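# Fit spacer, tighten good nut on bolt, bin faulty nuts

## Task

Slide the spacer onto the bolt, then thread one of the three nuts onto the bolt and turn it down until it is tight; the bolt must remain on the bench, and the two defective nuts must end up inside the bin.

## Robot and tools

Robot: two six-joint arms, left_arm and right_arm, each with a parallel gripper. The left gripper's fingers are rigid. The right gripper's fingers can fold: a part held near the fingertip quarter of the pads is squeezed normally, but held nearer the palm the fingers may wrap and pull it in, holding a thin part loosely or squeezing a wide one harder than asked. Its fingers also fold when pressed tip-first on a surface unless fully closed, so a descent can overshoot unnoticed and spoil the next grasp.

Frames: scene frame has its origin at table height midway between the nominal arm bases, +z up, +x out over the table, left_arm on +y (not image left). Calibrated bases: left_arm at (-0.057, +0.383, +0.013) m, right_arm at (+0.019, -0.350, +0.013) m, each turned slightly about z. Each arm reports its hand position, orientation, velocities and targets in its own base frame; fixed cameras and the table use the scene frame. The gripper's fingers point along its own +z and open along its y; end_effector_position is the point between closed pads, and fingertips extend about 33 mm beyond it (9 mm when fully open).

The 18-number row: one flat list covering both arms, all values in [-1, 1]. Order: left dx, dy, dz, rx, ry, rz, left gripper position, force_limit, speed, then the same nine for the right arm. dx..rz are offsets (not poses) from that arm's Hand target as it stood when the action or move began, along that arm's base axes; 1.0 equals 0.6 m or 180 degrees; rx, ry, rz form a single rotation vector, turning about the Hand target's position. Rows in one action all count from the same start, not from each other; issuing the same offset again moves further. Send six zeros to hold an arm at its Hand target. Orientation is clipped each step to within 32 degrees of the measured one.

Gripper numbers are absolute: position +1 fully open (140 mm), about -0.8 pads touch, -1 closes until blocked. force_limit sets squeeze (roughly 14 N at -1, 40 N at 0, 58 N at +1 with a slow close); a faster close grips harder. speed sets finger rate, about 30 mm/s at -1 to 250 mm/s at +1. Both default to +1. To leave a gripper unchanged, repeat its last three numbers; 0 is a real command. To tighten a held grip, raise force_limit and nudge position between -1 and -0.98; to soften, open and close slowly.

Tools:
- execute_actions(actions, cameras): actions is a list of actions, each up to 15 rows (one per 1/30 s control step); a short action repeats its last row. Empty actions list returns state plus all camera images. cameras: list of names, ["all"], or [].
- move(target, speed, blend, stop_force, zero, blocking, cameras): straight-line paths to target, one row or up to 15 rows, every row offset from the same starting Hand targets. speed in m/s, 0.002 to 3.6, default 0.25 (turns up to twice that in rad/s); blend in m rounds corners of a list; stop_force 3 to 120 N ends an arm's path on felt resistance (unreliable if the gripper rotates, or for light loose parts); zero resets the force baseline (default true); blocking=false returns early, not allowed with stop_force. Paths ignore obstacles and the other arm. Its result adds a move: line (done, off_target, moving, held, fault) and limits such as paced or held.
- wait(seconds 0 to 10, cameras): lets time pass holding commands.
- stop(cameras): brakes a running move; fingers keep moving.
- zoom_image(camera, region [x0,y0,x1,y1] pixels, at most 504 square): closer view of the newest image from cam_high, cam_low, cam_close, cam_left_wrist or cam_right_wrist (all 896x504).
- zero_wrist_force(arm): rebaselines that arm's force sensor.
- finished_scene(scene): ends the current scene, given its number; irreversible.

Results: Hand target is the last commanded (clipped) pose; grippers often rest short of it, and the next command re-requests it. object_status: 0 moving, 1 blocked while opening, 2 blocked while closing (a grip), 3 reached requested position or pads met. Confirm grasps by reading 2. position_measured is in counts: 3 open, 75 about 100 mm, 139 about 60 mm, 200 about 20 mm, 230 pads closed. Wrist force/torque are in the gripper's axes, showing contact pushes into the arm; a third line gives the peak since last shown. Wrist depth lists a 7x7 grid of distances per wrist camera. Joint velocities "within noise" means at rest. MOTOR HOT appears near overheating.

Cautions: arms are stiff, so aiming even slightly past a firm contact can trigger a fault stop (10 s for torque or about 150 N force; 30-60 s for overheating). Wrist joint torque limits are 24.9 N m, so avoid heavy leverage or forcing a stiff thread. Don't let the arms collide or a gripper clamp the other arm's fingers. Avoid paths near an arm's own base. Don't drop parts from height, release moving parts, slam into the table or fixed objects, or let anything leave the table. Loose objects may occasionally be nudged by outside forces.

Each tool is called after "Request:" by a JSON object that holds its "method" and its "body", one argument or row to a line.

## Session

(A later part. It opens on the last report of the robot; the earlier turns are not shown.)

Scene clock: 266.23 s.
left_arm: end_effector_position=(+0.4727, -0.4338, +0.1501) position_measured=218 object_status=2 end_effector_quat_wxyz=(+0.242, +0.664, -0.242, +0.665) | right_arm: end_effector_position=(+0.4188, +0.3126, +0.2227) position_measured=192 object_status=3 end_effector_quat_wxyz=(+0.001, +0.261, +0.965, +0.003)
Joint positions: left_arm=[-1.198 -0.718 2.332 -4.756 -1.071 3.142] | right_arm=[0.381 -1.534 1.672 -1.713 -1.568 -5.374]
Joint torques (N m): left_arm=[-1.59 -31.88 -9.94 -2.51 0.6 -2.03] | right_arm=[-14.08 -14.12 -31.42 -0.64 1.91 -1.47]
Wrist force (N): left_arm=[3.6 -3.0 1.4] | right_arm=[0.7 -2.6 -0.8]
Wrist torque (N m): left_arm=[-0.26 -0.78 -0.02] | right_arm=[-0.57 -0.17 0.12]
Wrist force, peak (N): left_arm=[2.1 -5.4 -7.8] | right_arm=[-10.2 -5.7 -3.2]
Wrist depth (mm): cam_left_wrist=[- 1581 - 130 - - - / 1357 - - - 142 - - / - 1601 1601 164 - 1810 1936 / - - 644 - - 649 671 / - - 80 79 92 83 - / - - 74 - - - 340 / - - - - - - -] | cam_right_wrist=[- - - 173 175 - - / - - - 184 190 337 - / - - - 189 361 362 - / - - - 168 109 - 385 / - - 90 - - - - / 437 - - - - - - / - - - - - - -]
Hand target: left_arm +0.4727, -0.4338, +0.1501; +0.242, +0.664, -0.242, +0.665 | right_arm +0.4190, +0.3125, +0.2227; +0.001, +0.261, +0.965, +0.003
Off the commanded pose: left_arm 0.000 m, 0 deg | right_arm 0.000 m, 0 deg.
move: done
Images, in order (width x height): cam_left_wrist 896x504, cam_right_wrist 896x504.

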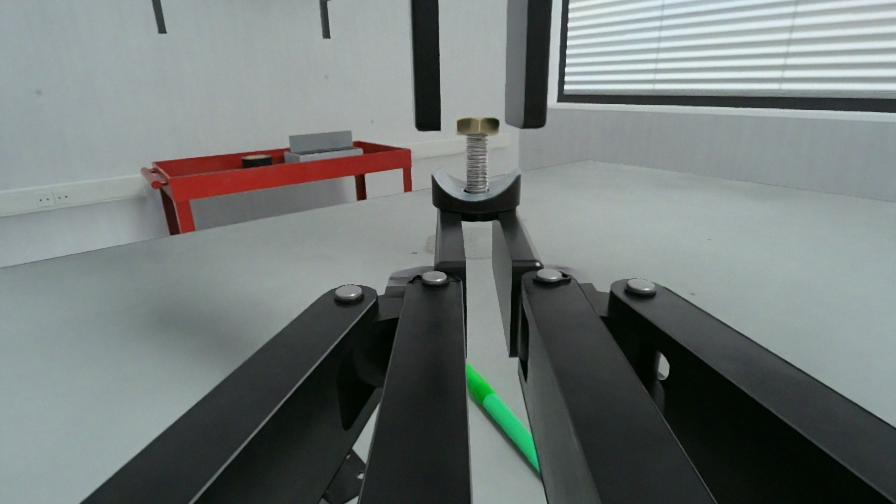

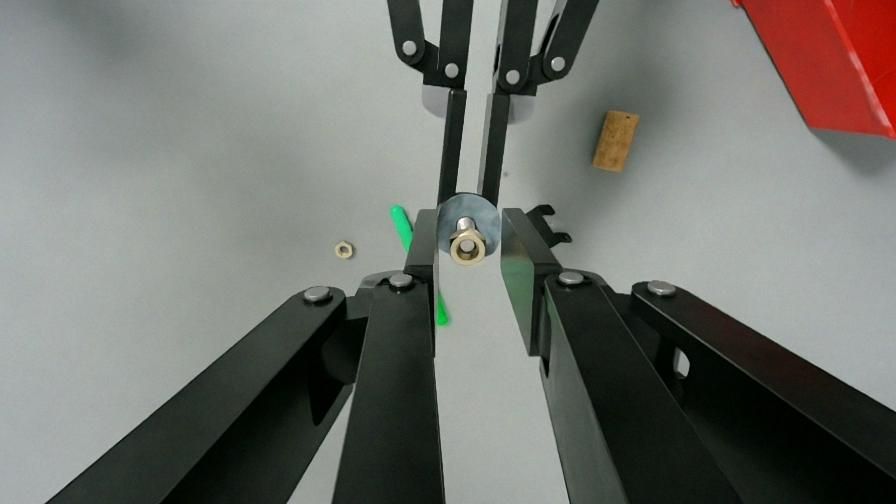

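Request:
{"method": "move", "body": {
  "target": [
    [0,0,0,0,0,0,-1,1,1,0,0,0,0,0,0,-1,0,-1],
    [0,0,0,0,0,0,-1,1,1,-0.0071,0.0037,0.0003,0,0,0,-1,0,-1]
  ],
  "speed": 0.015
}}

Request:
{"method": "move", "body": {
  "target": [
    [0,0,0,0,0,0,-1,1,1,0,0,0,0,0,0,-0.5,0,-0.5],
    [0,0,0,0,0,0,-1,1,1,0.0071,-0.0037,-0.0003,0,0,0,-0.5,0,-0.5]
  ],
  "speed": 0.03,
  "cameras": ["cam_left_wrist","cam_right_wrist"]
}}

Request:
{"method": "zoom_image", "body": {
  "camera": "cam_right_wrist",
  "region": [440, 210, 500, 270]
}}

Request:
{"method": "zoom_image", "body": {
  "camera": "cam_left_wrist",
  "region": [440, 100, 520, 210]
}}

Scene clock: 268.40 s.
left_arm: end_effector_position=(+0.4727, -0.4338, +0.1501) position_measured=218 object_status=2 end_effector_quat_wxyz=(+0.242, +0.664, -0.242, +0.665) | right_arm: end_effector_position=(+0.4150, +0.3146, +0.2229) position_measured=212 object_status=2 end_effector_quat_wxyz=(+0.001, +0.261, +0.965, +0.003)
Joint positions: left_arm=[-1.198 -0.718 2.332 -4.756 -1.071 3.142] | right_arm=[0.388 -1.539 1.676 -1.713 -1.568 -5.368]
Joint torques (N m): left_arm=[-1.11 -31.41 -9.05 -2.64 0.33 -2.02] | right_arm=[18.79 -35.53 -10.65 1.41 1.39 1.62]
Wrist force (N): left_arm=[0.5 -2.9 -9.2] | right_arm=[-11.5 -3.7 -2.5]
Wrist torque (N m): left_arm=[-0.24 -0.48 -0.03] | right_arm=[-0.57 -0.26 -0.09]
Wrist force, peak (N): left_arm=[0.7 -4.6 -9.0] | right_arm=[-10.4 -5.8 -4.6]
Wrist depth (mm): cam_left_wrist=[- - - 127 - - - / - - - 142 - - - / - 1601 1611 155 - - - / 1505 - - - 138 - - / - - 80 79 92 83 - / 345 - 74 - - - - / - - - - - - -] | cam_right_wrist=[- - 329 173 175 - - / 344 - 338 183 189 - - / 361 365 - 191 - - - / - - 385 146 131 - - / - - 84 - - - - / - - - - - - - / - - - - - - -]
Hand target: left_arm +0.4727, -0.4338, +0.1501; +0.242, +0.664, -0.242, +0.665 | right_arm +0.4147, +0.3147, +0.2229; +0.001, +0.261, +0.965, +0.003
Off the commanded pose: left_arm 0.000 m, 0 deg | right_arm 0.000 m, 0 deg.
move: done

Scene clock: 269.63 s.
left_arm: end_effector_position=(+0.4727, -0.4338, +0.1501) position_measured=218 object_status=2 end_effector_quat_wxyz=(+0.242, +0.664, -0.242, +0.665) | right_arm: end_effector_position=(+0.4188, +0.3126, +0.2227) position_measured=192 object_status=3 end_effector_quat_wxyz=(+0.001, +0.261, +0.965, +0.003) end_effector_velocity=(+0.002, -0.001, +0.000) end_effector_angular_velocity=(+0.001, +0.000, -0.002)
Joint positions: left_arm=[-1.198 -0.718 2.332 -4.756 -1.071 3.142] | right_arm=[0.381 -1.534 1.672 -1.713 -1.568 -5.374]
Joint velocities: left_arm=[within noise] | right_arm=[-0.005 0.002 -0.002 0 0.001 -0.003]
Joint torques (N m): left_arm=[-0.97 -31.3 -8.08 -2.58 0.02 -2.02] | right_arm=[-13.85 -13.43 -31.72 -5.77 -0.59 -1.37]
Wrist force (N): left_arm=[3.9 -2.7 1.3] | right_arm=[1.0 -2.8 -0.6]
Wrist torque (N m): left_arm=[-0.20 -0.83 -0.02] | right_arm=[-0.60 -0.23 0.12]
Wrist force, peak (N): left_arm=[2.0 -2.5 -9.3] | right_arm=[-11.2 -3.7 -3.1]
Wrist depth (mm): cam_left_wrist=[- - - - - - - / - 1699 - - 2379 - - / - 1699 1747 163 - - - / - - - - - - - / 453 - 80 79 93 83 395 / - - 74 - - - - / - - - - - - -] | cam_right_wrist=[- - - 175 324 - - / - - - 183 313 - - / - - 364 192 - - - / - - - 167 108 374 - / - - 90 - - 399 - / 432 - - - - - - / - - - - - - -]
Hand target: left_arm +0.4727, -0.4338, +0.1501; +0.242, +0.664, -0.242, +0.665 | right_arm +0.4190, +0.3125, +0.2227; +0.001, +0.261, +0.965, +0.003
Off the commanded pose: left_arm 0.000 m, 0 deg | right_arm 0.000 m, 0 deg.
move: done
Images, in order (width x height): cam_left_wrist 896x504, cam_right_wrist 896x504.

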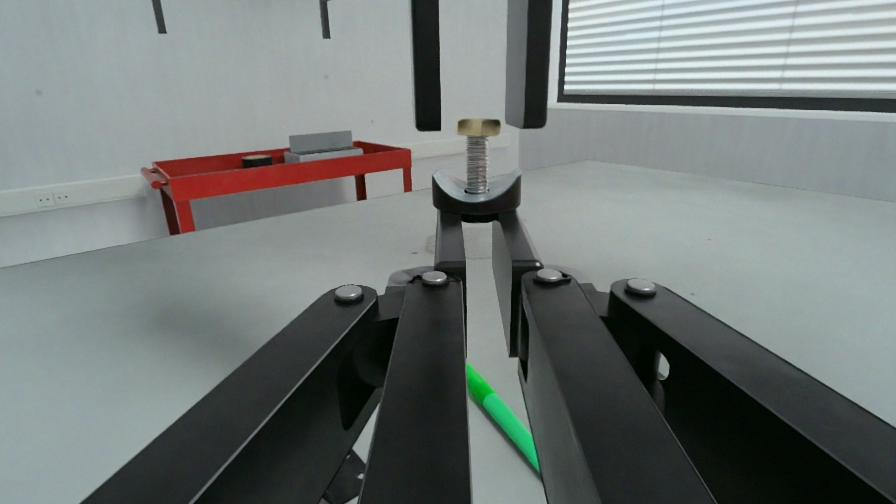

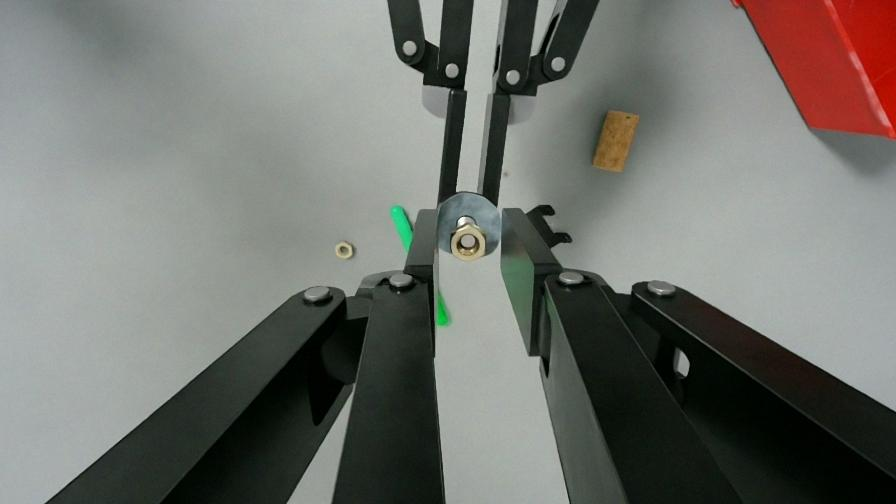

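Scaled by 8.400 from the camera's 896x504 image, which has a finer 1280x720 frame.

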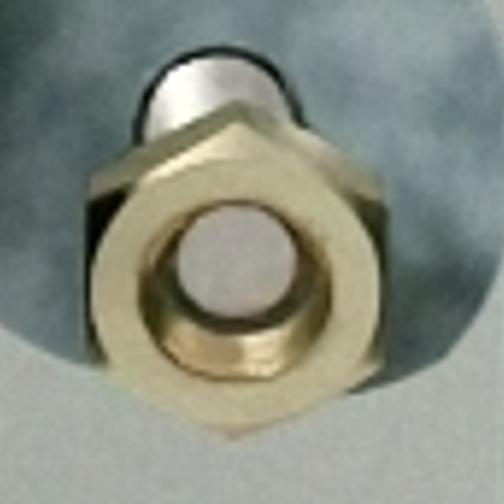

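Scaled by 4.582 from the camera's 896x504 image, which has a finer 1280x720 frame.

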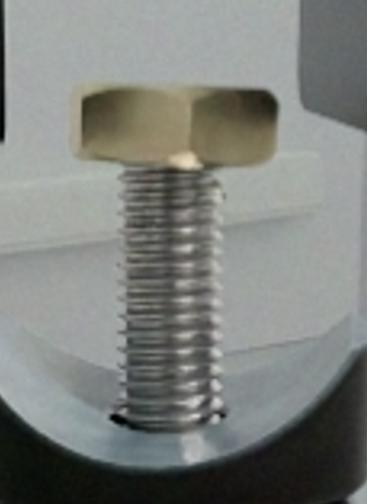

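Request:
{"method": "move", "body": {
  "target": [
    [0,0,0,0,0,0,-1,1,1,0,0,0,0,0,0,-1,0,-1],
    [0,0,0,0,0,0,-1,1,1,-0.0047,0.0025,0.0002,0,0,0,-1,0,-1]
  ],
  "speed": 0.015
}}

Request:
{"method": "move", "body": {
  "target": [
    [0,0,0,0,0,0,-1,1,1,0,0,0,0,0,0,-0.5,0,-0.5],
    [0,0,0,0,0,0,-1,1,1,0.0047,-0.0025,-0.0002,0,0,0,-0.5,0,-0.5]
  ],
  "speed": 0.03,
  "cameras": ["cam_left_wrist","cam_right_wrist"]
}}

Request:
{"method": "zoom_image", "body": {
  "camera": "cam_right_wrist",
  "region": [440, 210, 500, 270]
}}

Request:
{"method": "zoom_image", "body": {
  "camera": "cam_left_wrist",
  "region": [440, 100, 520, 210]
}}

Scene clock: 272.50 s.
left_arm: end_effector_position=(+0.4727, -0.4338, +0.1501) position_measured=218 object_status=2 end_effector_quat_wxyz=(+0.242, +0.664, -0.242, +0.665) | right_arm: end_effector_position=(+0.4164, +0.3139, +0.2229) position_measured=212 object_status=2 end_effector_quat_wxyz=(+0.001, +0.261, +0.965, +0.003)
Joint positions: left_arm=[-1.198 -0.718 2.332 -4.756 -1.071 3.142] | right_arm=[0.386 -1.537 1.675 -1.713 -1.568 -5.37]
Joint torques (N m): left_arm=[-0.69 -31.61 -6.99 -2.6 -0.56 -2.03] | right_arm=[17.92 -34.45 -10.82 -0.48 1.75 1.7]
Wrist force (N): left_arm=[0.1 -3.3 -8.9] | right_arm=[-10.2 -4.6 -3.5]
Wrist torque (N m): left_arm=[-0.20 -0.44 -0.05] | right_arm=[-0.60 -0.37 -0.09]
Wrist force, peak (N): left_arm=[1.1 -3.6 -9.0] | right_arm=[-10.3 -4.7 -3.5]
Wrist depth (mm): cam_left_wrist=[- - - 136 - - - / - 1784 - 143 - - - / - 1461 1561 155 835 - - / - 681 631 - 624 600 590 / 385 - 80 79 92 86 - / 362 - 74 - - - - / - - - - - - -] | cam_right_wrist=[- - 329 173 176 - - / 337 - 348 182 336 - - / - - - 191 - - - / - - 398 146 371 - - / - - 84 - - - - / 401 - - - - - - / - - - - - - -]
Hand target: left_arm +0.4727, -0.4338, +0.1501; +0.242, +0.664, -0.242, +0.665 | right_arm +0.4162, +0.3140, +0.2229; +0.001, +0.261, +0.965, +0.003
Off the commanded pose: left_arm 0.000 m, 0 deg | right_arm 0.000 m, 0 deg.
move: done

Scene clock: 273.70 s.
left_arm: end_effector_position=(+0.4727, -0.4338, +0.1501) position_measured=218 object_status=2 end_effector_quat_wxyz=(+0.242, +0.664, -0.242, +0.665) | right_arm: end_effector_position=(+0.4188, +0.3126, +0.2227) position_measured=192 object_status=3 end_effector_quat_wxyz=(+0.001, +0.261, +0.965, +0.003)
Joint positions: left_arm=[-1.198 -0.718 2.332 -4.756 -1.071 3.142] | right_arm=[0.381 -1.534 1.672 -1.713 -1.568 -5.374]
Joint torques (N m): left_arm=[-1.09 -31.47 -6.52 -2.5 -0.72 -1.9] | right_arm=[-12.98 -12.13 -31.39 -5.83 2.1 -1.68]
Wrist force (N): left_arm=[4.1 -2.8 1.3] | right_arm=[1.6 -2.3 -0.5]
Wrist torque (N m): left_arm=[-0.22 -0.87 -0.02] | right_arm=[-0.48 -0.35 0.11]
Wrist force, peak (N): left_arm=[1.5 -3.3 -9.0] | right_arm=[-9.8 -4.5 -4.3]
Wrist depth (mm): cam_left_wrist=[- 1823 1907 - - - - / - - - - 141 - - / 1350 1487 1665 155 - - - / 1532 644 - - - 595 592 / - - 80 79 93 83 426 / 346 - 74 - - - - / - - - - - - -] | cam_right_wrist=[- 321 - 174 177 - 303 / - - 346 182 324 - - / - - - 193 - 371 - / - - - 167 109 - - / - - 90 - - - - / - - - - - - - / - - - - - - -]
Hand target: left_arm +0.4727, -0.4338, +0.1501; +0.242, +0.664, -0.242, +0.665 | right_arm +0.4190, +0.3125, +0.2227; +0.001, +0.261, +0.965, +0.003
Off the commanded pose: left_arm 0.000 m, 0 deg | right_arm 0.000 m, 0 deg.
move: done
Images, in order (width x height): cam_left_wrist 896x504, cam_right_wrist 896x504.

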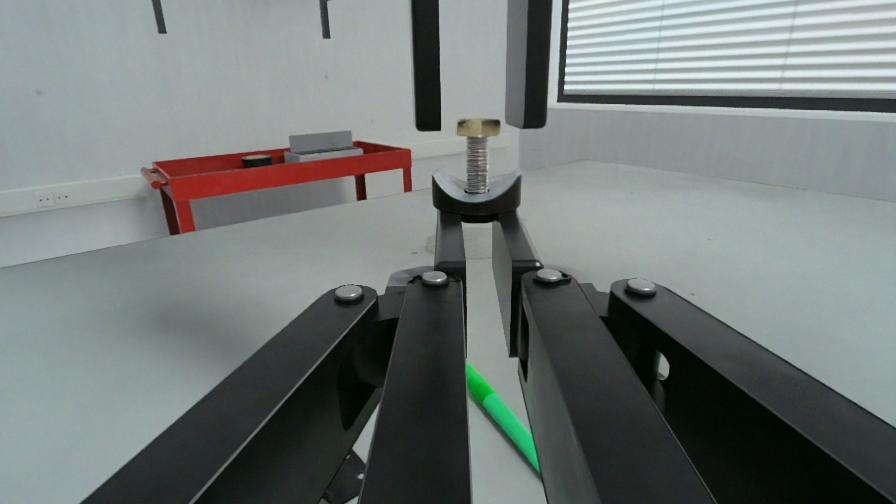

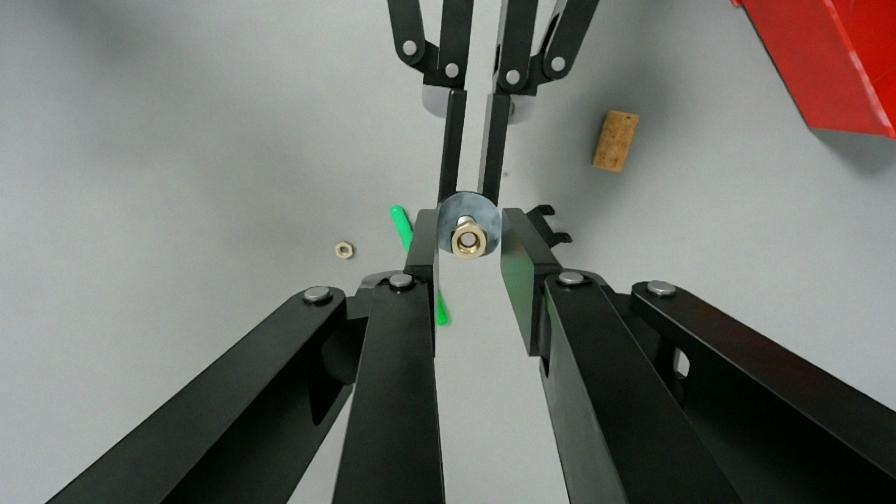

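Scaled by 8.400 from the camera's 896x504 image, which has a finer 1280x720 frame.

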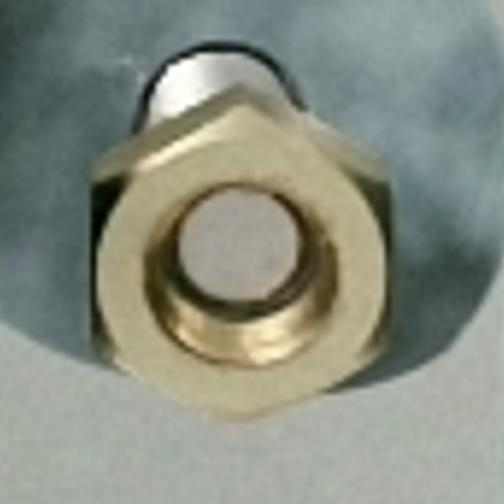

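Scaled by 4.582 from the camera's 896x504 image, which has a finer 1280x720 frame.

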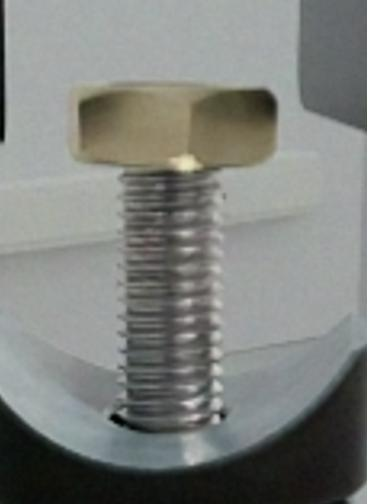

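Request:
{"method": "move", "body": {
  "target": [
    [0,0,0,0,0,0,-1,1,1,0,0,0,0,0,0,-1,0,-1],
    [0,0,0,0,0,0,-1,1,1,0,0,-0.0005,0,0,-0.9444,-1,0,-1]
  ],
  "speed": 0.9,
  "cameras": ["cam_left_wrist","cam_right_wrist"]
}}

Request:
{"method": "zoom_image", "body": {
  "camera": "cam_right_wrist",
  "region": [440, 210, 500, 270]
}}

Request:
{"method": "zoom_image", "body": {
  "camera": "cam_left_wrist",
  "region": [440, 100, 520, 210]
}}

Scene clock: 278.07 s.
left_arm: end_effector_position=(+0.4727, -0.4338, +0.1501) position_measured=218 object_status=2 end_effector_quat_wxyz=(+0.242, +0.664, -0.242, +0.665) | right_arm: end_effector_position=(+0.4190, +0.3125, +0.2224) position_measured=212 object_status=2 end_effector_quat_wxyz=(+0.003, +0.985, -0.175, -0.001)
Joint positions: left_arm=[-1.198 -0.718 2.332 -4.756 -1.071 3.142] | right_arm=[0.385 -1.527 1.663 -1.703 -1.574 -2.404]
Joint torques (N m): left_arm=[-0.32 -31.92 -5.37 -2.6 -1.77 -2.01] | right_arm=[14.02 -14.56 -32.83 -0.66 -2.36 1.66]
Wrist force (N): left_arm=[7.8 -2.2 0.7] | right_arm=[2.3 -2.8 1.5]
Wrist torque (N m): left_arm=[-0.24 -0.81 -0.03] | right_arm=[-0.53 -0.41 -0.12]
Wrist force, peak (N): left_arm=[3.6 -10.5 -4.2] | right_arm=[-4.5 -4.9 -5.3]
Wrist depth (mm): cam_left_wrist=[- - - 139 2402 - - / - - 2402 146 2172 - - / - 1255 1523 883 950 - - / 608 650 - - 560 559 - / - - 80 79 92 86 - / - - 74 - - - 341 / - - - - - - -] | cam_right_wrist=[328 - - - - - - / - 347 350 - - - - / - - 344 - - - - / - - - 168 - - - / - - 84 - - - - / - - - - - - - / - - - - - - -]
Hand target: left_arm +0.4727, -0.4338, +0.1501; +0.242, +0.664, -0.242, +0.665 | right_arm +0.4190, +0.3125, +0.2224; +0.003, +0.984, -0.175, -0.001
Off the commanded pose: left_arm 0.000 m, 0 deg | right_arm 0.000 m, 0 deg.
move: done
Images, in order (width x height): cam_left_wrist 896x504, cam_right_wrist 896x504.

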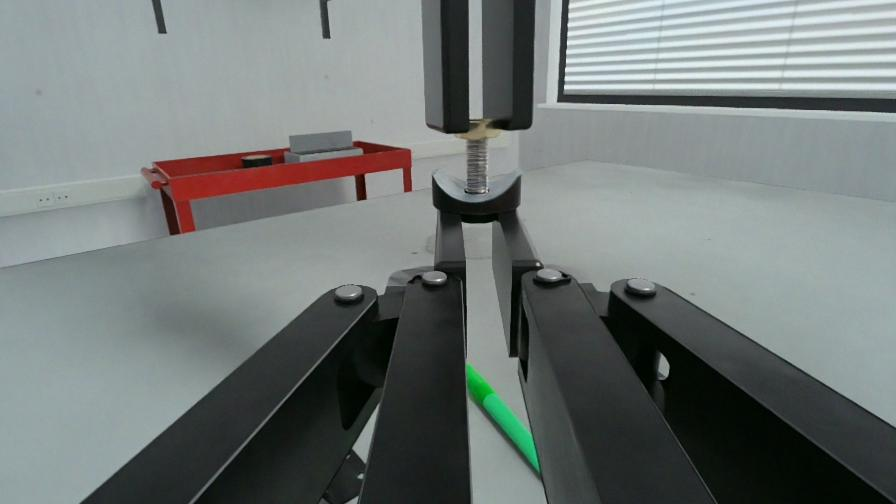

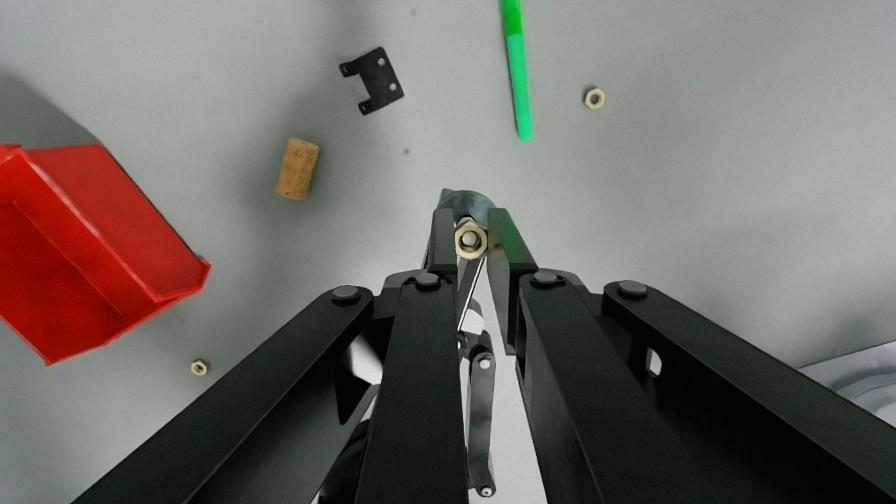

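Scaled by 8.400 from the camera's 896x504 image, which has a finer 1280x720 frame.

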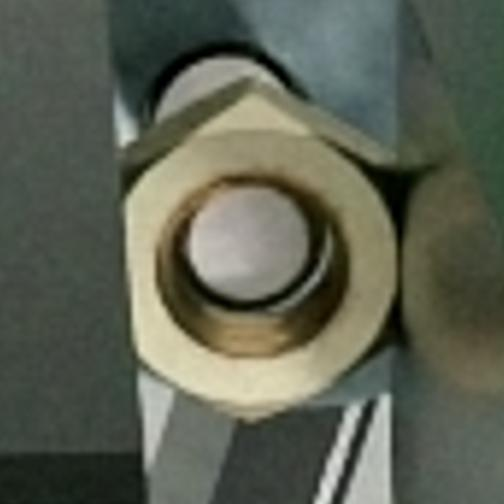

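Scaled by 4.582 from the camera's 896x504 image, which has a finer 1280x720 frame.

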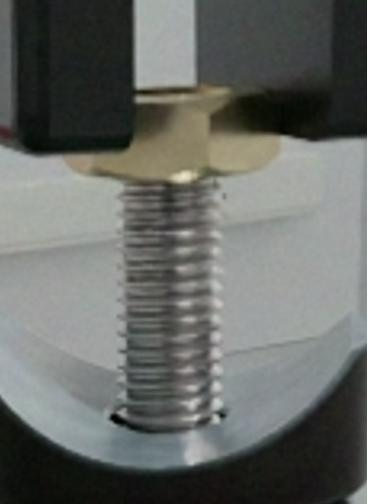

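Request:
{"method": "move", "body": {
  "target": [
    [0,0,0,0,0,0,-1,1,1,0,0,-0.00095,0,0,-0.5,-1,0,-1],
    [0,0,0,0,0,0,-1,1,1,0,0,-0.0015,0,0,-1.0,-1,0,-1]
  ],
  "speed": 1.0,
  "blend": [0.01,0]
}}

Scene clock: 281.37 s.
left_arm: end_effector_position=(+0.4727, -0.4338, +0.1501) position_measured=218 object_status=2 end_effector_quat_wxyz=(+0.242, +0.664, -0.242, +0.665) | right_arm: end_effector_position=(+0.4190, +0.3125, +0.2215) position_measured=212 object_status=2 end_effector_quat_wxyz=(+0.001, +0.175, +0.985, +0.003)
Joint positions: left_arm=[-1.198 -0.718 2.332 -4.756 -1.071 3.142] | right_arm=[0.381 -1.534 1.674 -1.715 -1.567 0.733]
Joint torques (N m): left_arm=[0.41 -32.38 -3.9 -2.62 -2.54 -1.93] | right_arm=[14.48 -11.71 -28.97 -0.69 -1.75 1.71]
Wrist force (N): left_arm=[-0.8 -4.8 1.1] | right_arm=[2.0 -4.4 -6.2]
Wrist torque (N m): left_arm=[-0.18 -0.80 -0.11] | right_arm=[-0.45 -0.29 -0.10]
Wrist force, peak (N): left_arm=[-5.9 -14.6 -8.7] | right_arm=[4.3 -17.6 -10.3]
Wrist depth (mm): cam_left_wrist=[1532 1688 - 138 - - - / 1505 - - 145 - - - / - 1357 1591 155 - - 1967 / - - 628 - 617 - - / - - 80 79 92 91 420 / 358 - 74 - - - 342 / - - - - - - -] | cam_right_wrist=[- 320 - 171 174 - - / - - - 185 181 - - / - - - 188 - - 342 / - - - 170 - - 385 / - - 84 - - - 408 / - - - - - - - / - - - - - - -]
Hand target: left_arm +0.4727, -0.4338, +0.1501; +0.242, +0.664, -0.242, +0.665 | right_arm +0.4190, +0.3125, +0.2215; +0.001, +0.175, +0.984, +0.003
Off the commanded pose: left_arm 0.000 m, 0 deg | right_arm 0.000 m, 0 deg.
move: done

Request:
{"method": "wait", "body": {
  "seconds": 0.1,
  "cameras": ["cam_left_wrist","cam_right_wrist","cam_close"]
}}

Request:
{"method": "zoom_image", "body": {
  "camera": "cam_right_wrist",
  "region": [440, 210, 500, 270]
}}

Request:
{"method": "zoom_image", "body": {
  "camera": "cam_left_wrist",
  "region": [440, 100, 520, 210]
}}

Request:
{"method": "zoom_image", "body": {
  "camera": "cam_close",
  "region": [340, 80, 410, 160]
}}

Scene clock: 281.77 s.
left_arm: end_effector_position=(+0.4727, -0.4338, +0.1501) position_measured=218 object_status=2 end_effector_quat_wxyz=(+0.242, +0.664, -0.242, +0.665) | right_arm: end_effector_position=(+0.4190, +0.3125, +0.2215) position_measured=212 object_status=2 end_effector_quat_wxyz=(+0.001, +0.175, +0.984, +0.003)
Joint positions: left_arm=[-1.198 -0.718 2.332 -4.756 -1.071 3.142] | right_arm=[0.381 -1.533 1.674 -1.715 -1.567 0.733]
Joint torques (N m): left_arm=[0.74 -32.11 -3.65 -2.65 -2.45 -1.97] | right_arm=[13.72 -11.31 -30.74 -0.85 -1.69 1.81]
Wrist force (N): left_arm=[-0.5 -4.8 1.1] | right_arm=[1.9 -4.6 -6.4]
Wrist torque (N m): left_arm=[-0.19 -0.81 -0.11] | right_arm=[-0.49 -0.26 -0.09]
Wrist force, peak (N): left_arm=[-2.1 -5.2 1.2] | right_arm=[1.9 -4.6 -6.4]
Wrist depth (mm): cam_left_wrist=[1542 - - 136 2602 - - / - 1711 - 145 - - - / - 1591 1505 154 - - - / - - - - 535 - - / 450 - 80 79 93 83 411 / - - 75 - - - - / - - - - - - -] | cam_right_wrist=[- - - 173 174 330 - / 350 340 333 186 185 - - / 362 362 - 188 - - - / - 378 - 146 - - 400 / - - 84 - - - - / - - - - - - - / - - - - - - -]
Hand target: left_arm +0.4727, -0.4338, +0.1501; +0.242, +0.664, -0.242, +0.665 | right_arm +0.4190, +0.3125, +0.2215; +0.001, +0.175, +0.984, +0.003
Tool commands: left_gripper/position=-1.0 left_gripper/force_limit=+1.0 left_gripper/speed=+1.0 right_gripper/position=-1.0 right_gripper/force_limit=+0.0 right_gripper/speed=-1.0
Off the commanded pose: left_arm 0.000 m, 0 deg | right_arm 0.000 m, 0 deg.
wait: 0.10 s; at rest from the start
Images, in order (width x height): cam_close 896x504, cam_left_wrist 896x504, cam_right_wrist 896x504.

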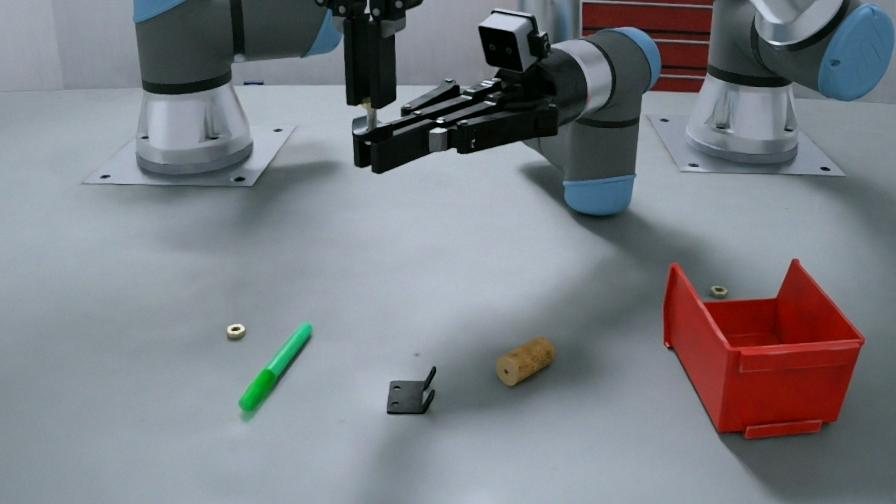

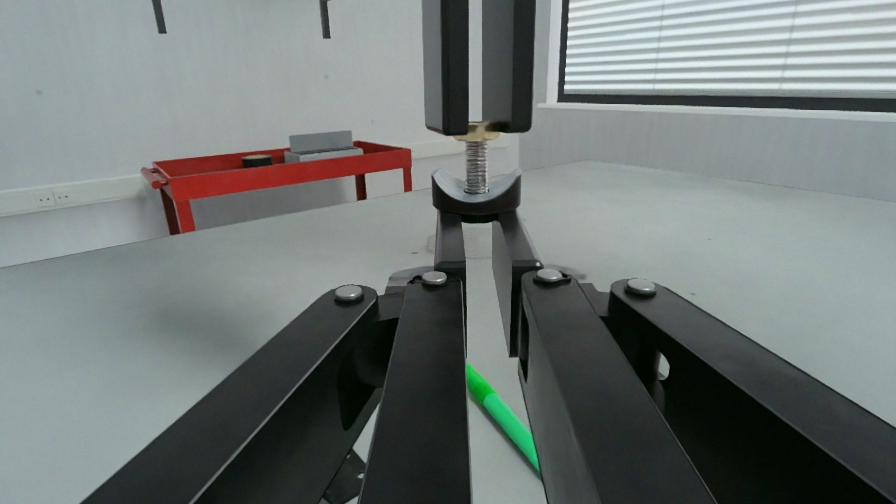

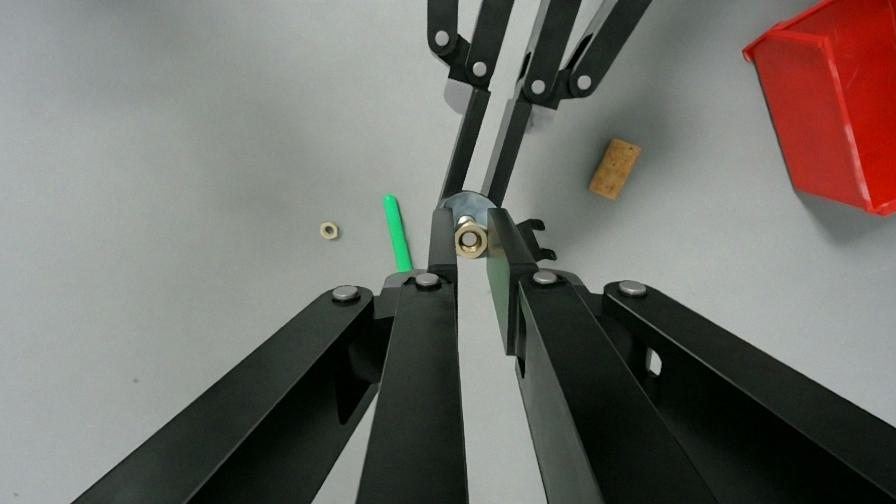

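Scaled by 8.400 from the camera's 896x504 image, which has a finer 1280x720 frame.

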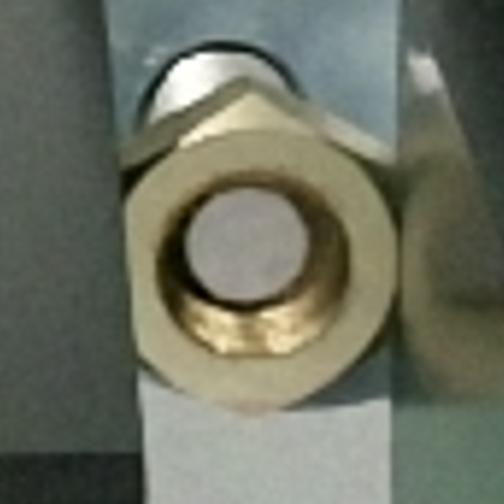

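Scaled by 4.582 from the camera's 896x504 image, which has a finer 1280x720 frame.

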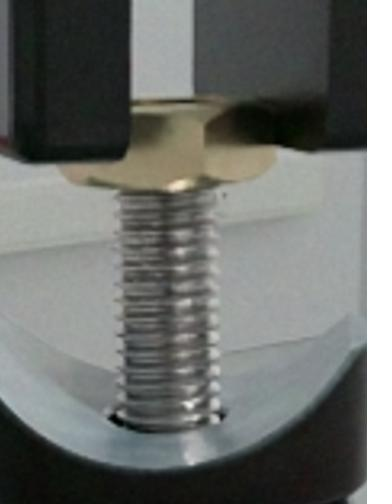

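Scaled by 6.300 from the camera's 896x504 image, which has a finer 1280x720 frame.

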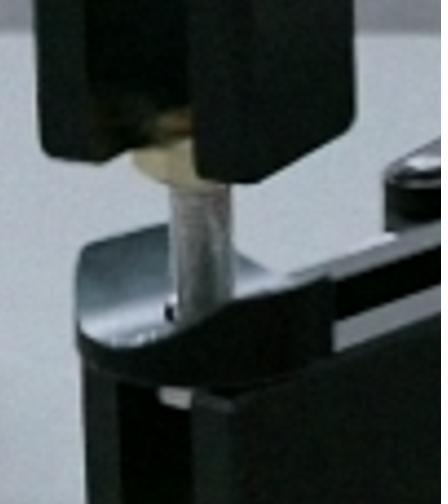

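Request:
{"method": "move", "body": {
  "target": [0,0,0,0,0,0,-1,1,1,0,0,-0.0001,0,0,-0.5,-1,0,-1],
  "speed": 1.0
}}

Request:
{"method": "move", "body": {
  "target": [0,0,0,0,0,0,-1,1,1,0,0,-0.0004,0,0,-0.5,-1,0,-1],
  "speed": 1.0
}}

Request:
{"method": "move", "body": {
  "target": [0,0,0,0,0,0,-1,1,1,0,0,-0.0005,0,0,-0.5,-1,0,-1],
  "speed": 1.0,
  "cameras": ["cam_left_wrist","cam_right_wrist"]
}}

Request:
{"method": "zoom_image", "body": {
  "camera": "cam_right_wrist",
  "region": [440, 210, 500, 270]
}}

Request:
{"method": "zoom_image", "body": {
  "camera": "cam_left_wrist",
  "region": [440, 100, 520, 210]
}}

Scene clock: 284.20 s.
left_arm: end_effector_position=(+0.4727, -0.4338, +0.1501) position_measured=218 object_status=2 end_effector_quat_wxyz=(+0.242, +0.664, -0.242, +0.665) | right_arm: end_effector_position=(+0.4190, +0.3125, +0.2215) position_measured=212 object_status=2 end_effector_quat_wxyz=(+0.002, +0.820, +0.572, +0.001)
Joint positions: left_arm=[-1.198 -0.718 2.332 -4.756 -1.071 3.142] | right_arm=[0.385 -1.532 1.673 -1.715 -1.575 2.308]
Joint torques (N m): left_arm=[0.64 -31.88 -2.64 -2.54 -2.86 -1.82] | right_arm=[12.65 -14.82 -31.8 -1.06 -1.94 1.41]
Wrist force (N): left_arm=[5.4 -3.1 0.4] | right_arm=[-0.3 -2.5 -1.2]
Wrist torque (N m): left_arm=[-0.07 -0.97 -0.07] | right_arm=[-0.35 -0.17 -0.06]
Wrist force, peak (N): left_arm=[3.4 -9.5 -3.1] | right_arm=[-4.1 -6.9 -6.0]
Wrist depth (mm): cam_left_wrist=[- - - 129 - - - / - - - 137 - - - / 1427 1514 1403 155 - - - / - 639 634 - 579 631 - / - - 80 79 92 83 402 / 346 - 74 - - - 339 / - - - - - - -] | cam_right_wrist=[173 175 320 325 326 - - / 177 182 183 - - - - / 190 189 192 192 - - - / - 200 203 170 - - - / - - 84 - - - - / - - - - - - 427 / - - - - - - -]
Hand target: left_arm +0.4727, -0.4338, +0.1501; +0.242, +0.664, -0.242, +0.665 | right_arm +0.4190, +0.3125, +0.2215; +0.002, +0.820, +0.572, +0.001
Off the commanded pose: left_arm 0.000 m, 0 deg | right_arm 0.000 m, 0 deg.
move: done

Scene clock: 286.20 s.
left_arm: end_effector_position=(+0.4727, -0.4338, +0.1501) position_measured=218 object_status=2 end_effector_quat_wxyz=(+0.242, +0.664, -0.242, +0.665) | right_arm: end_effector_position=(+0.4190, +0.3125, +0.2212) position_measured=212 object_status=2 end_effector_quat_wxyz=(+0.003, +0.985, -0.175, -0.001)
Joint positions: left_arm=[-1.198 -0.718 2.332 -4.756 -1.071 3.142] | right_arm=[0.385 -1.527 1.666 -1.706 -1.574 3.879]
Joint torques (N m): left_arm=[1.09 -31.75 -1.67 -2.57 -1.92 -1.9] | right_arm=[13.01 -15.2 -31.98 -1.08 -2.07 1.8]
Wrist force (N): left_arm=[5.7 -2.5 0.0] | right_arm=[0.9 -1.9 0.9]
Wrist torque (N m): left_arm=[-0.04 -0.92 -0.02] | right_arm=[-0.51 -0.14 -0.10]
Wrist force, peak (N): left_arm=[4.7 -9.5 -7.9] | right_arm=[2.0 9.6 -1.3]
Wrist depth (mm): cam_left_wrist=[- 1688 1892 138 1936 - - / - - 2250 145 - - - / - 1699 1542 162 - - - / - 632 654 - 125 - - / - 478 80 79 93 83 - / - - 74 - - - 341 / - - - - - - -] | cam_right_wrist=[- - 320 - - - 330 / - - - - - - 350 / 327 - - - - - - / 369 - - 170 - - - / - 389 84 - - - - / - - - - - - - / - - - - - - -]
Hand target: left_arm +0.4727, -0.4338, +0.1501; +0.242, +0.664, -0.242, +0.665 | right_arm +0.4190, +0.3125, +0.2212; +0.003, +0.984, -0.175, -0.001
Off the commanded pose: left_arm 0.000 m, 0 deg | right_arm 0.000 m, 0 deg.
move: done

Scene clock: 288.20 s.
left_arm: end_effector_position=(+0.4727, -0.4338, +0.1501) position_measured=218 object_status=2 end_effector_quat_wxyz=(+0.242, +0.664, -0.242, +0.665) | right_arm: end_effector_position=(+0.4190, +0.3125, +0.2209) position_measured=212 object_status=2 end_effector_quat_wxyz=(-0.001, -0.572, +0.820, +0.002)
Joint positions: left_arm=[-1.198 -0.718 2.332 -4.756 -1.071 3.142] | right_arm=[0.381 -1.528 1.668 -1.707 -1.567 5.445]
Joint torques (N m): left_arm=[1.42 -32.07 -1.68 -2.56 -1.21 -1.82] | right_arm=[13.5 -15.16 -32.98 -0.96 -1.99 1.81]
Wrist force (N): left_arm=[6.7 -3.3 0.1] | right_arm=[2.0 -2.0 -0.7]
Wrist torque (N m): left_arm=[-0.05 -0.95 -0.08] | right_arm=[-0.58 -0.13 -0.10]
Wrist force, peak (N): left_arm=[6.1 -8.1 -5.2] | right_arm=[9.9 -3.1 -0.3]
Wrist depth (mm): cam_left_wrist=[- - - 128 - - - / - - 2291 137 2498 - - / - 1461 1581 154 1261 - - / - 679 - 158 - - 549 / - - 80 79 93 86 448 / 358 - 74 - - - - / - - - - - - -] | cam_right_wrist=[- 321 - - - 318 - / - - - - - 348 - / - 361 - - 200 196 194 / - 378 - 168 200 205 206 / - - 84 - - 211 201 / - - - - - - 195 / - - - - - - -]
Hand target: left_arm +0.4727, -0.4338, +0.1501; +0.242, +0.664, -0.242, +0.665 | right_arm +0.4190, +0.3125, +0.2209; -0.001, -0.572, +0.820, +0.002
Off the commanded pose: left_arm 0.000 m, 0 deg | right_arm 0.000 m, 0 deg.
move: done
Images, in order (width x height): cam_left_wrist 896x504, cam_right_wrist 896x504.

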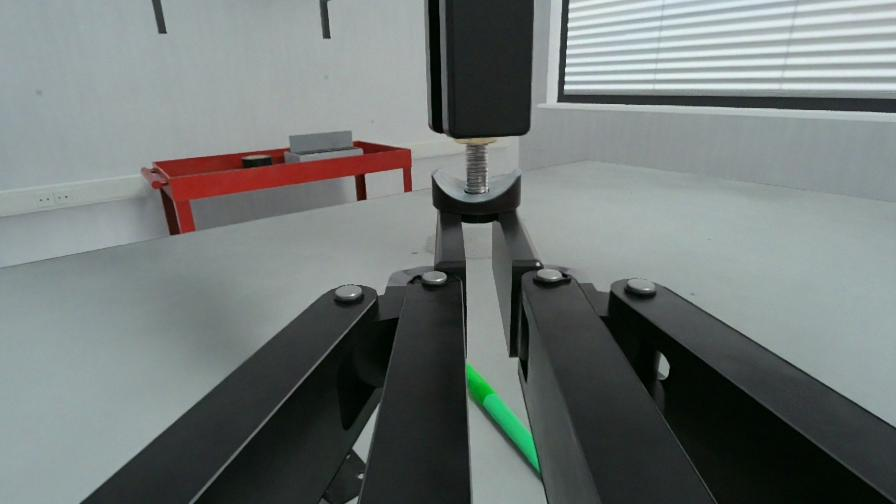

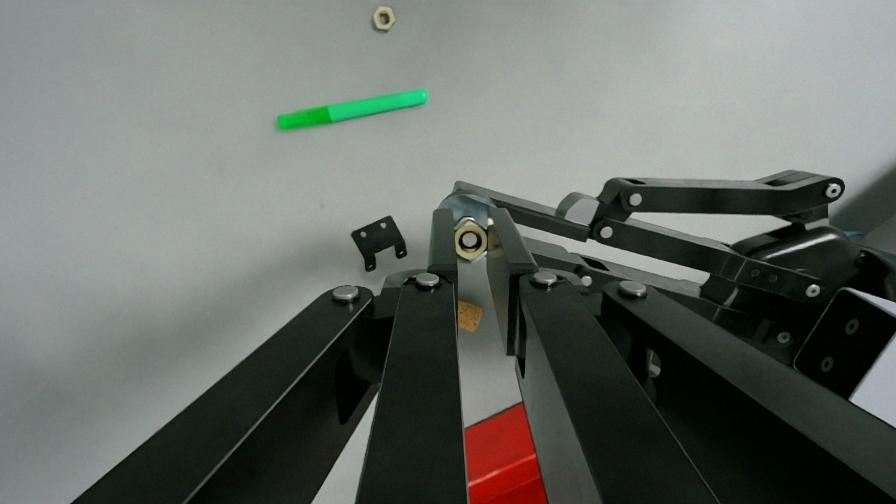

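Scaled by 8.400 from the camera's 896x504 image, which has a finer 1280x720 frame.

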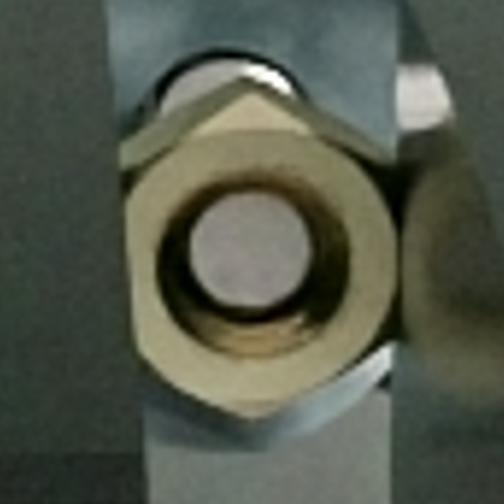

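Scaled by 4.582 from the camera's 896x504 image, which has a finer 1280x720 frame.

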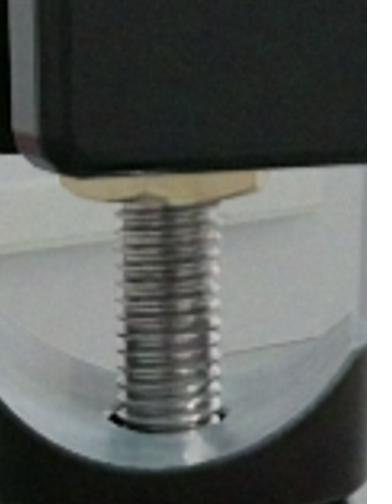

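Request:
{"method": "move", "body": {
  "target": [
    [0,0,0,0,0,0,-1,1,1,0,0,0,0,0,0,-0.5,0,0],
    [0,0,0,0,0,0,-1,1,1,0,0,0,0,0,0.9167,-0.5,0,0],
    [0,0,0,0,0,0,-1,1,1,0,0,0,0,0,-0.1667,-0.5,0,0],
    [0,0,0,0,0,0,-1,1,1,0,0,0,0,0,0.75,-0.5,0,0],
    [0,0,0,0,0,0,-1,1,1,0,0,0,0,0,-0.3333,-0.5,0,0]
  ],
  "speed": [0.5,1.4,1.4,1.4,1.4],
  "blend": [0,0.01,0.01,0.01,0],
  "cameras": ["cam_left_wrist","cam_right_wrist"]
}}

Request:
{"method": "zoom_image", "body": {
  "camera": "cam_right_wrist",
  "region": [440, 210, 500, 270]
}}

Request:
{"method": "zoom_image", "body": {
  "camera": "cam_left_wrist",
  "region": [440, 100, 520, 210]
}}

Scene clock: 295.80 s.
left_arm: end_effector_position=(+0.4727, -0.4338, +0.1501) position_measured=218 object_status=2 end_effector_quat_wxyz=(+0.242, +0.664, -0.242, +0.665) | right_arm: end_effector_position=(+0.4190, +0.3125, +0.2209) position_measured=192 object_status=3 end_effector_quat_wxyz=(+0.000, -0.085, +0.996, +0.003)
Joint positions: left_arm=[-1.198 -0.718 2.332 -4.756 -1.071 3.142] | right_arm=[0.38 -1.532 1.673 -1.714 -1.566 -6.074]
Joint torques (N m): left_arm=[2.25 -31.98 1.13 -2.54 1.04 -1.8] | right_arm=[-13.55 -13.28 -31.4 -0.27 2.47 -1.6]
Wrist force (N): left_arm=[4.3 -1.9 0.4] | right_arm=[0.7 -2.2 -1.6]
Wrist torque (N m): left_arm=[-0.02 -0.93 -0.02] | right_arm=[-0.46 -0.16 0.13]
Wrist force, peak (N): left_arm=[9.3 -3.1 9.3] | right_arm=[4.1 -11.7 -0.4]
Wrist depth (mm): cam_left_wrist=[- - - 132 143 - - / - - - 137 154 1435 1723 / 1542 1643 1601 157 - - 1676 / - 644 716 - - - 603 / - - 80 79 92 86 418 / - - 74 - - - 343 / - - - - - - -] | cam_right_wrist=[- - - - 172 174 180 / - 349 - - 183 183 346 / - - - 356 192 - - / - - - 167 356 - - / - - 90 - - - - / - - - - - - - / - - - - - - -]
Hand target: left_arm +0.4727, -0.4338, +0.1501; +0.242, +0.664, -0.242, +0.665 | right_arm +0.4190, +0.3125, +0.2209; +0.000, -0.085, +0.996, +0.003
Off the commanded pose: left_arm 0.000 m, 0 deg | right_arm 0.000 m, 0 deg.
move: done; limits=paced
Images, in order (width x height): cam_left_wrist 896x504, cam_right_wrist 896x504.

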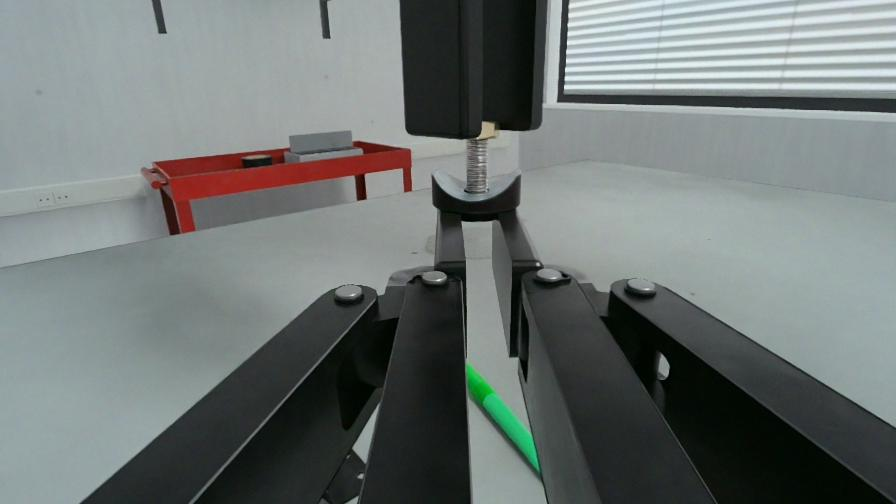

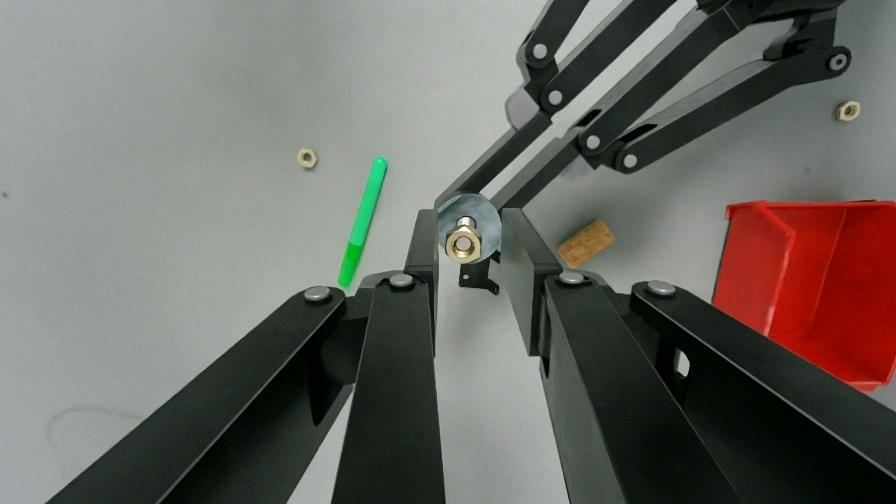

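Scaled by 8.400 from the camera's 896x504 image, which has a finer 1280x720 frame.

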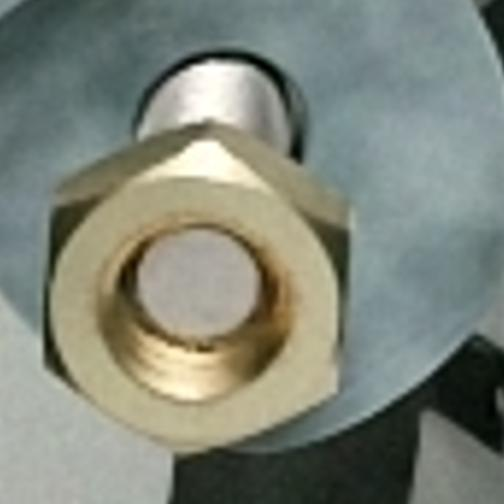

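Scaled by 4.582 from the camera's 896x504 image, which has a finer 1280x720 frame.

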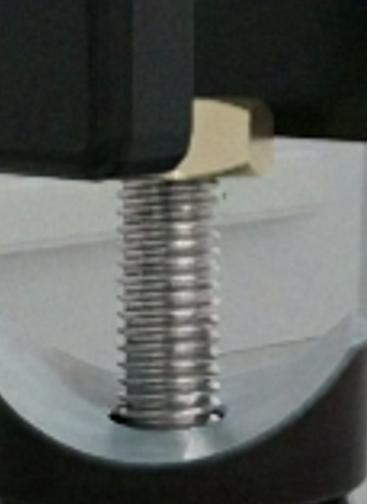

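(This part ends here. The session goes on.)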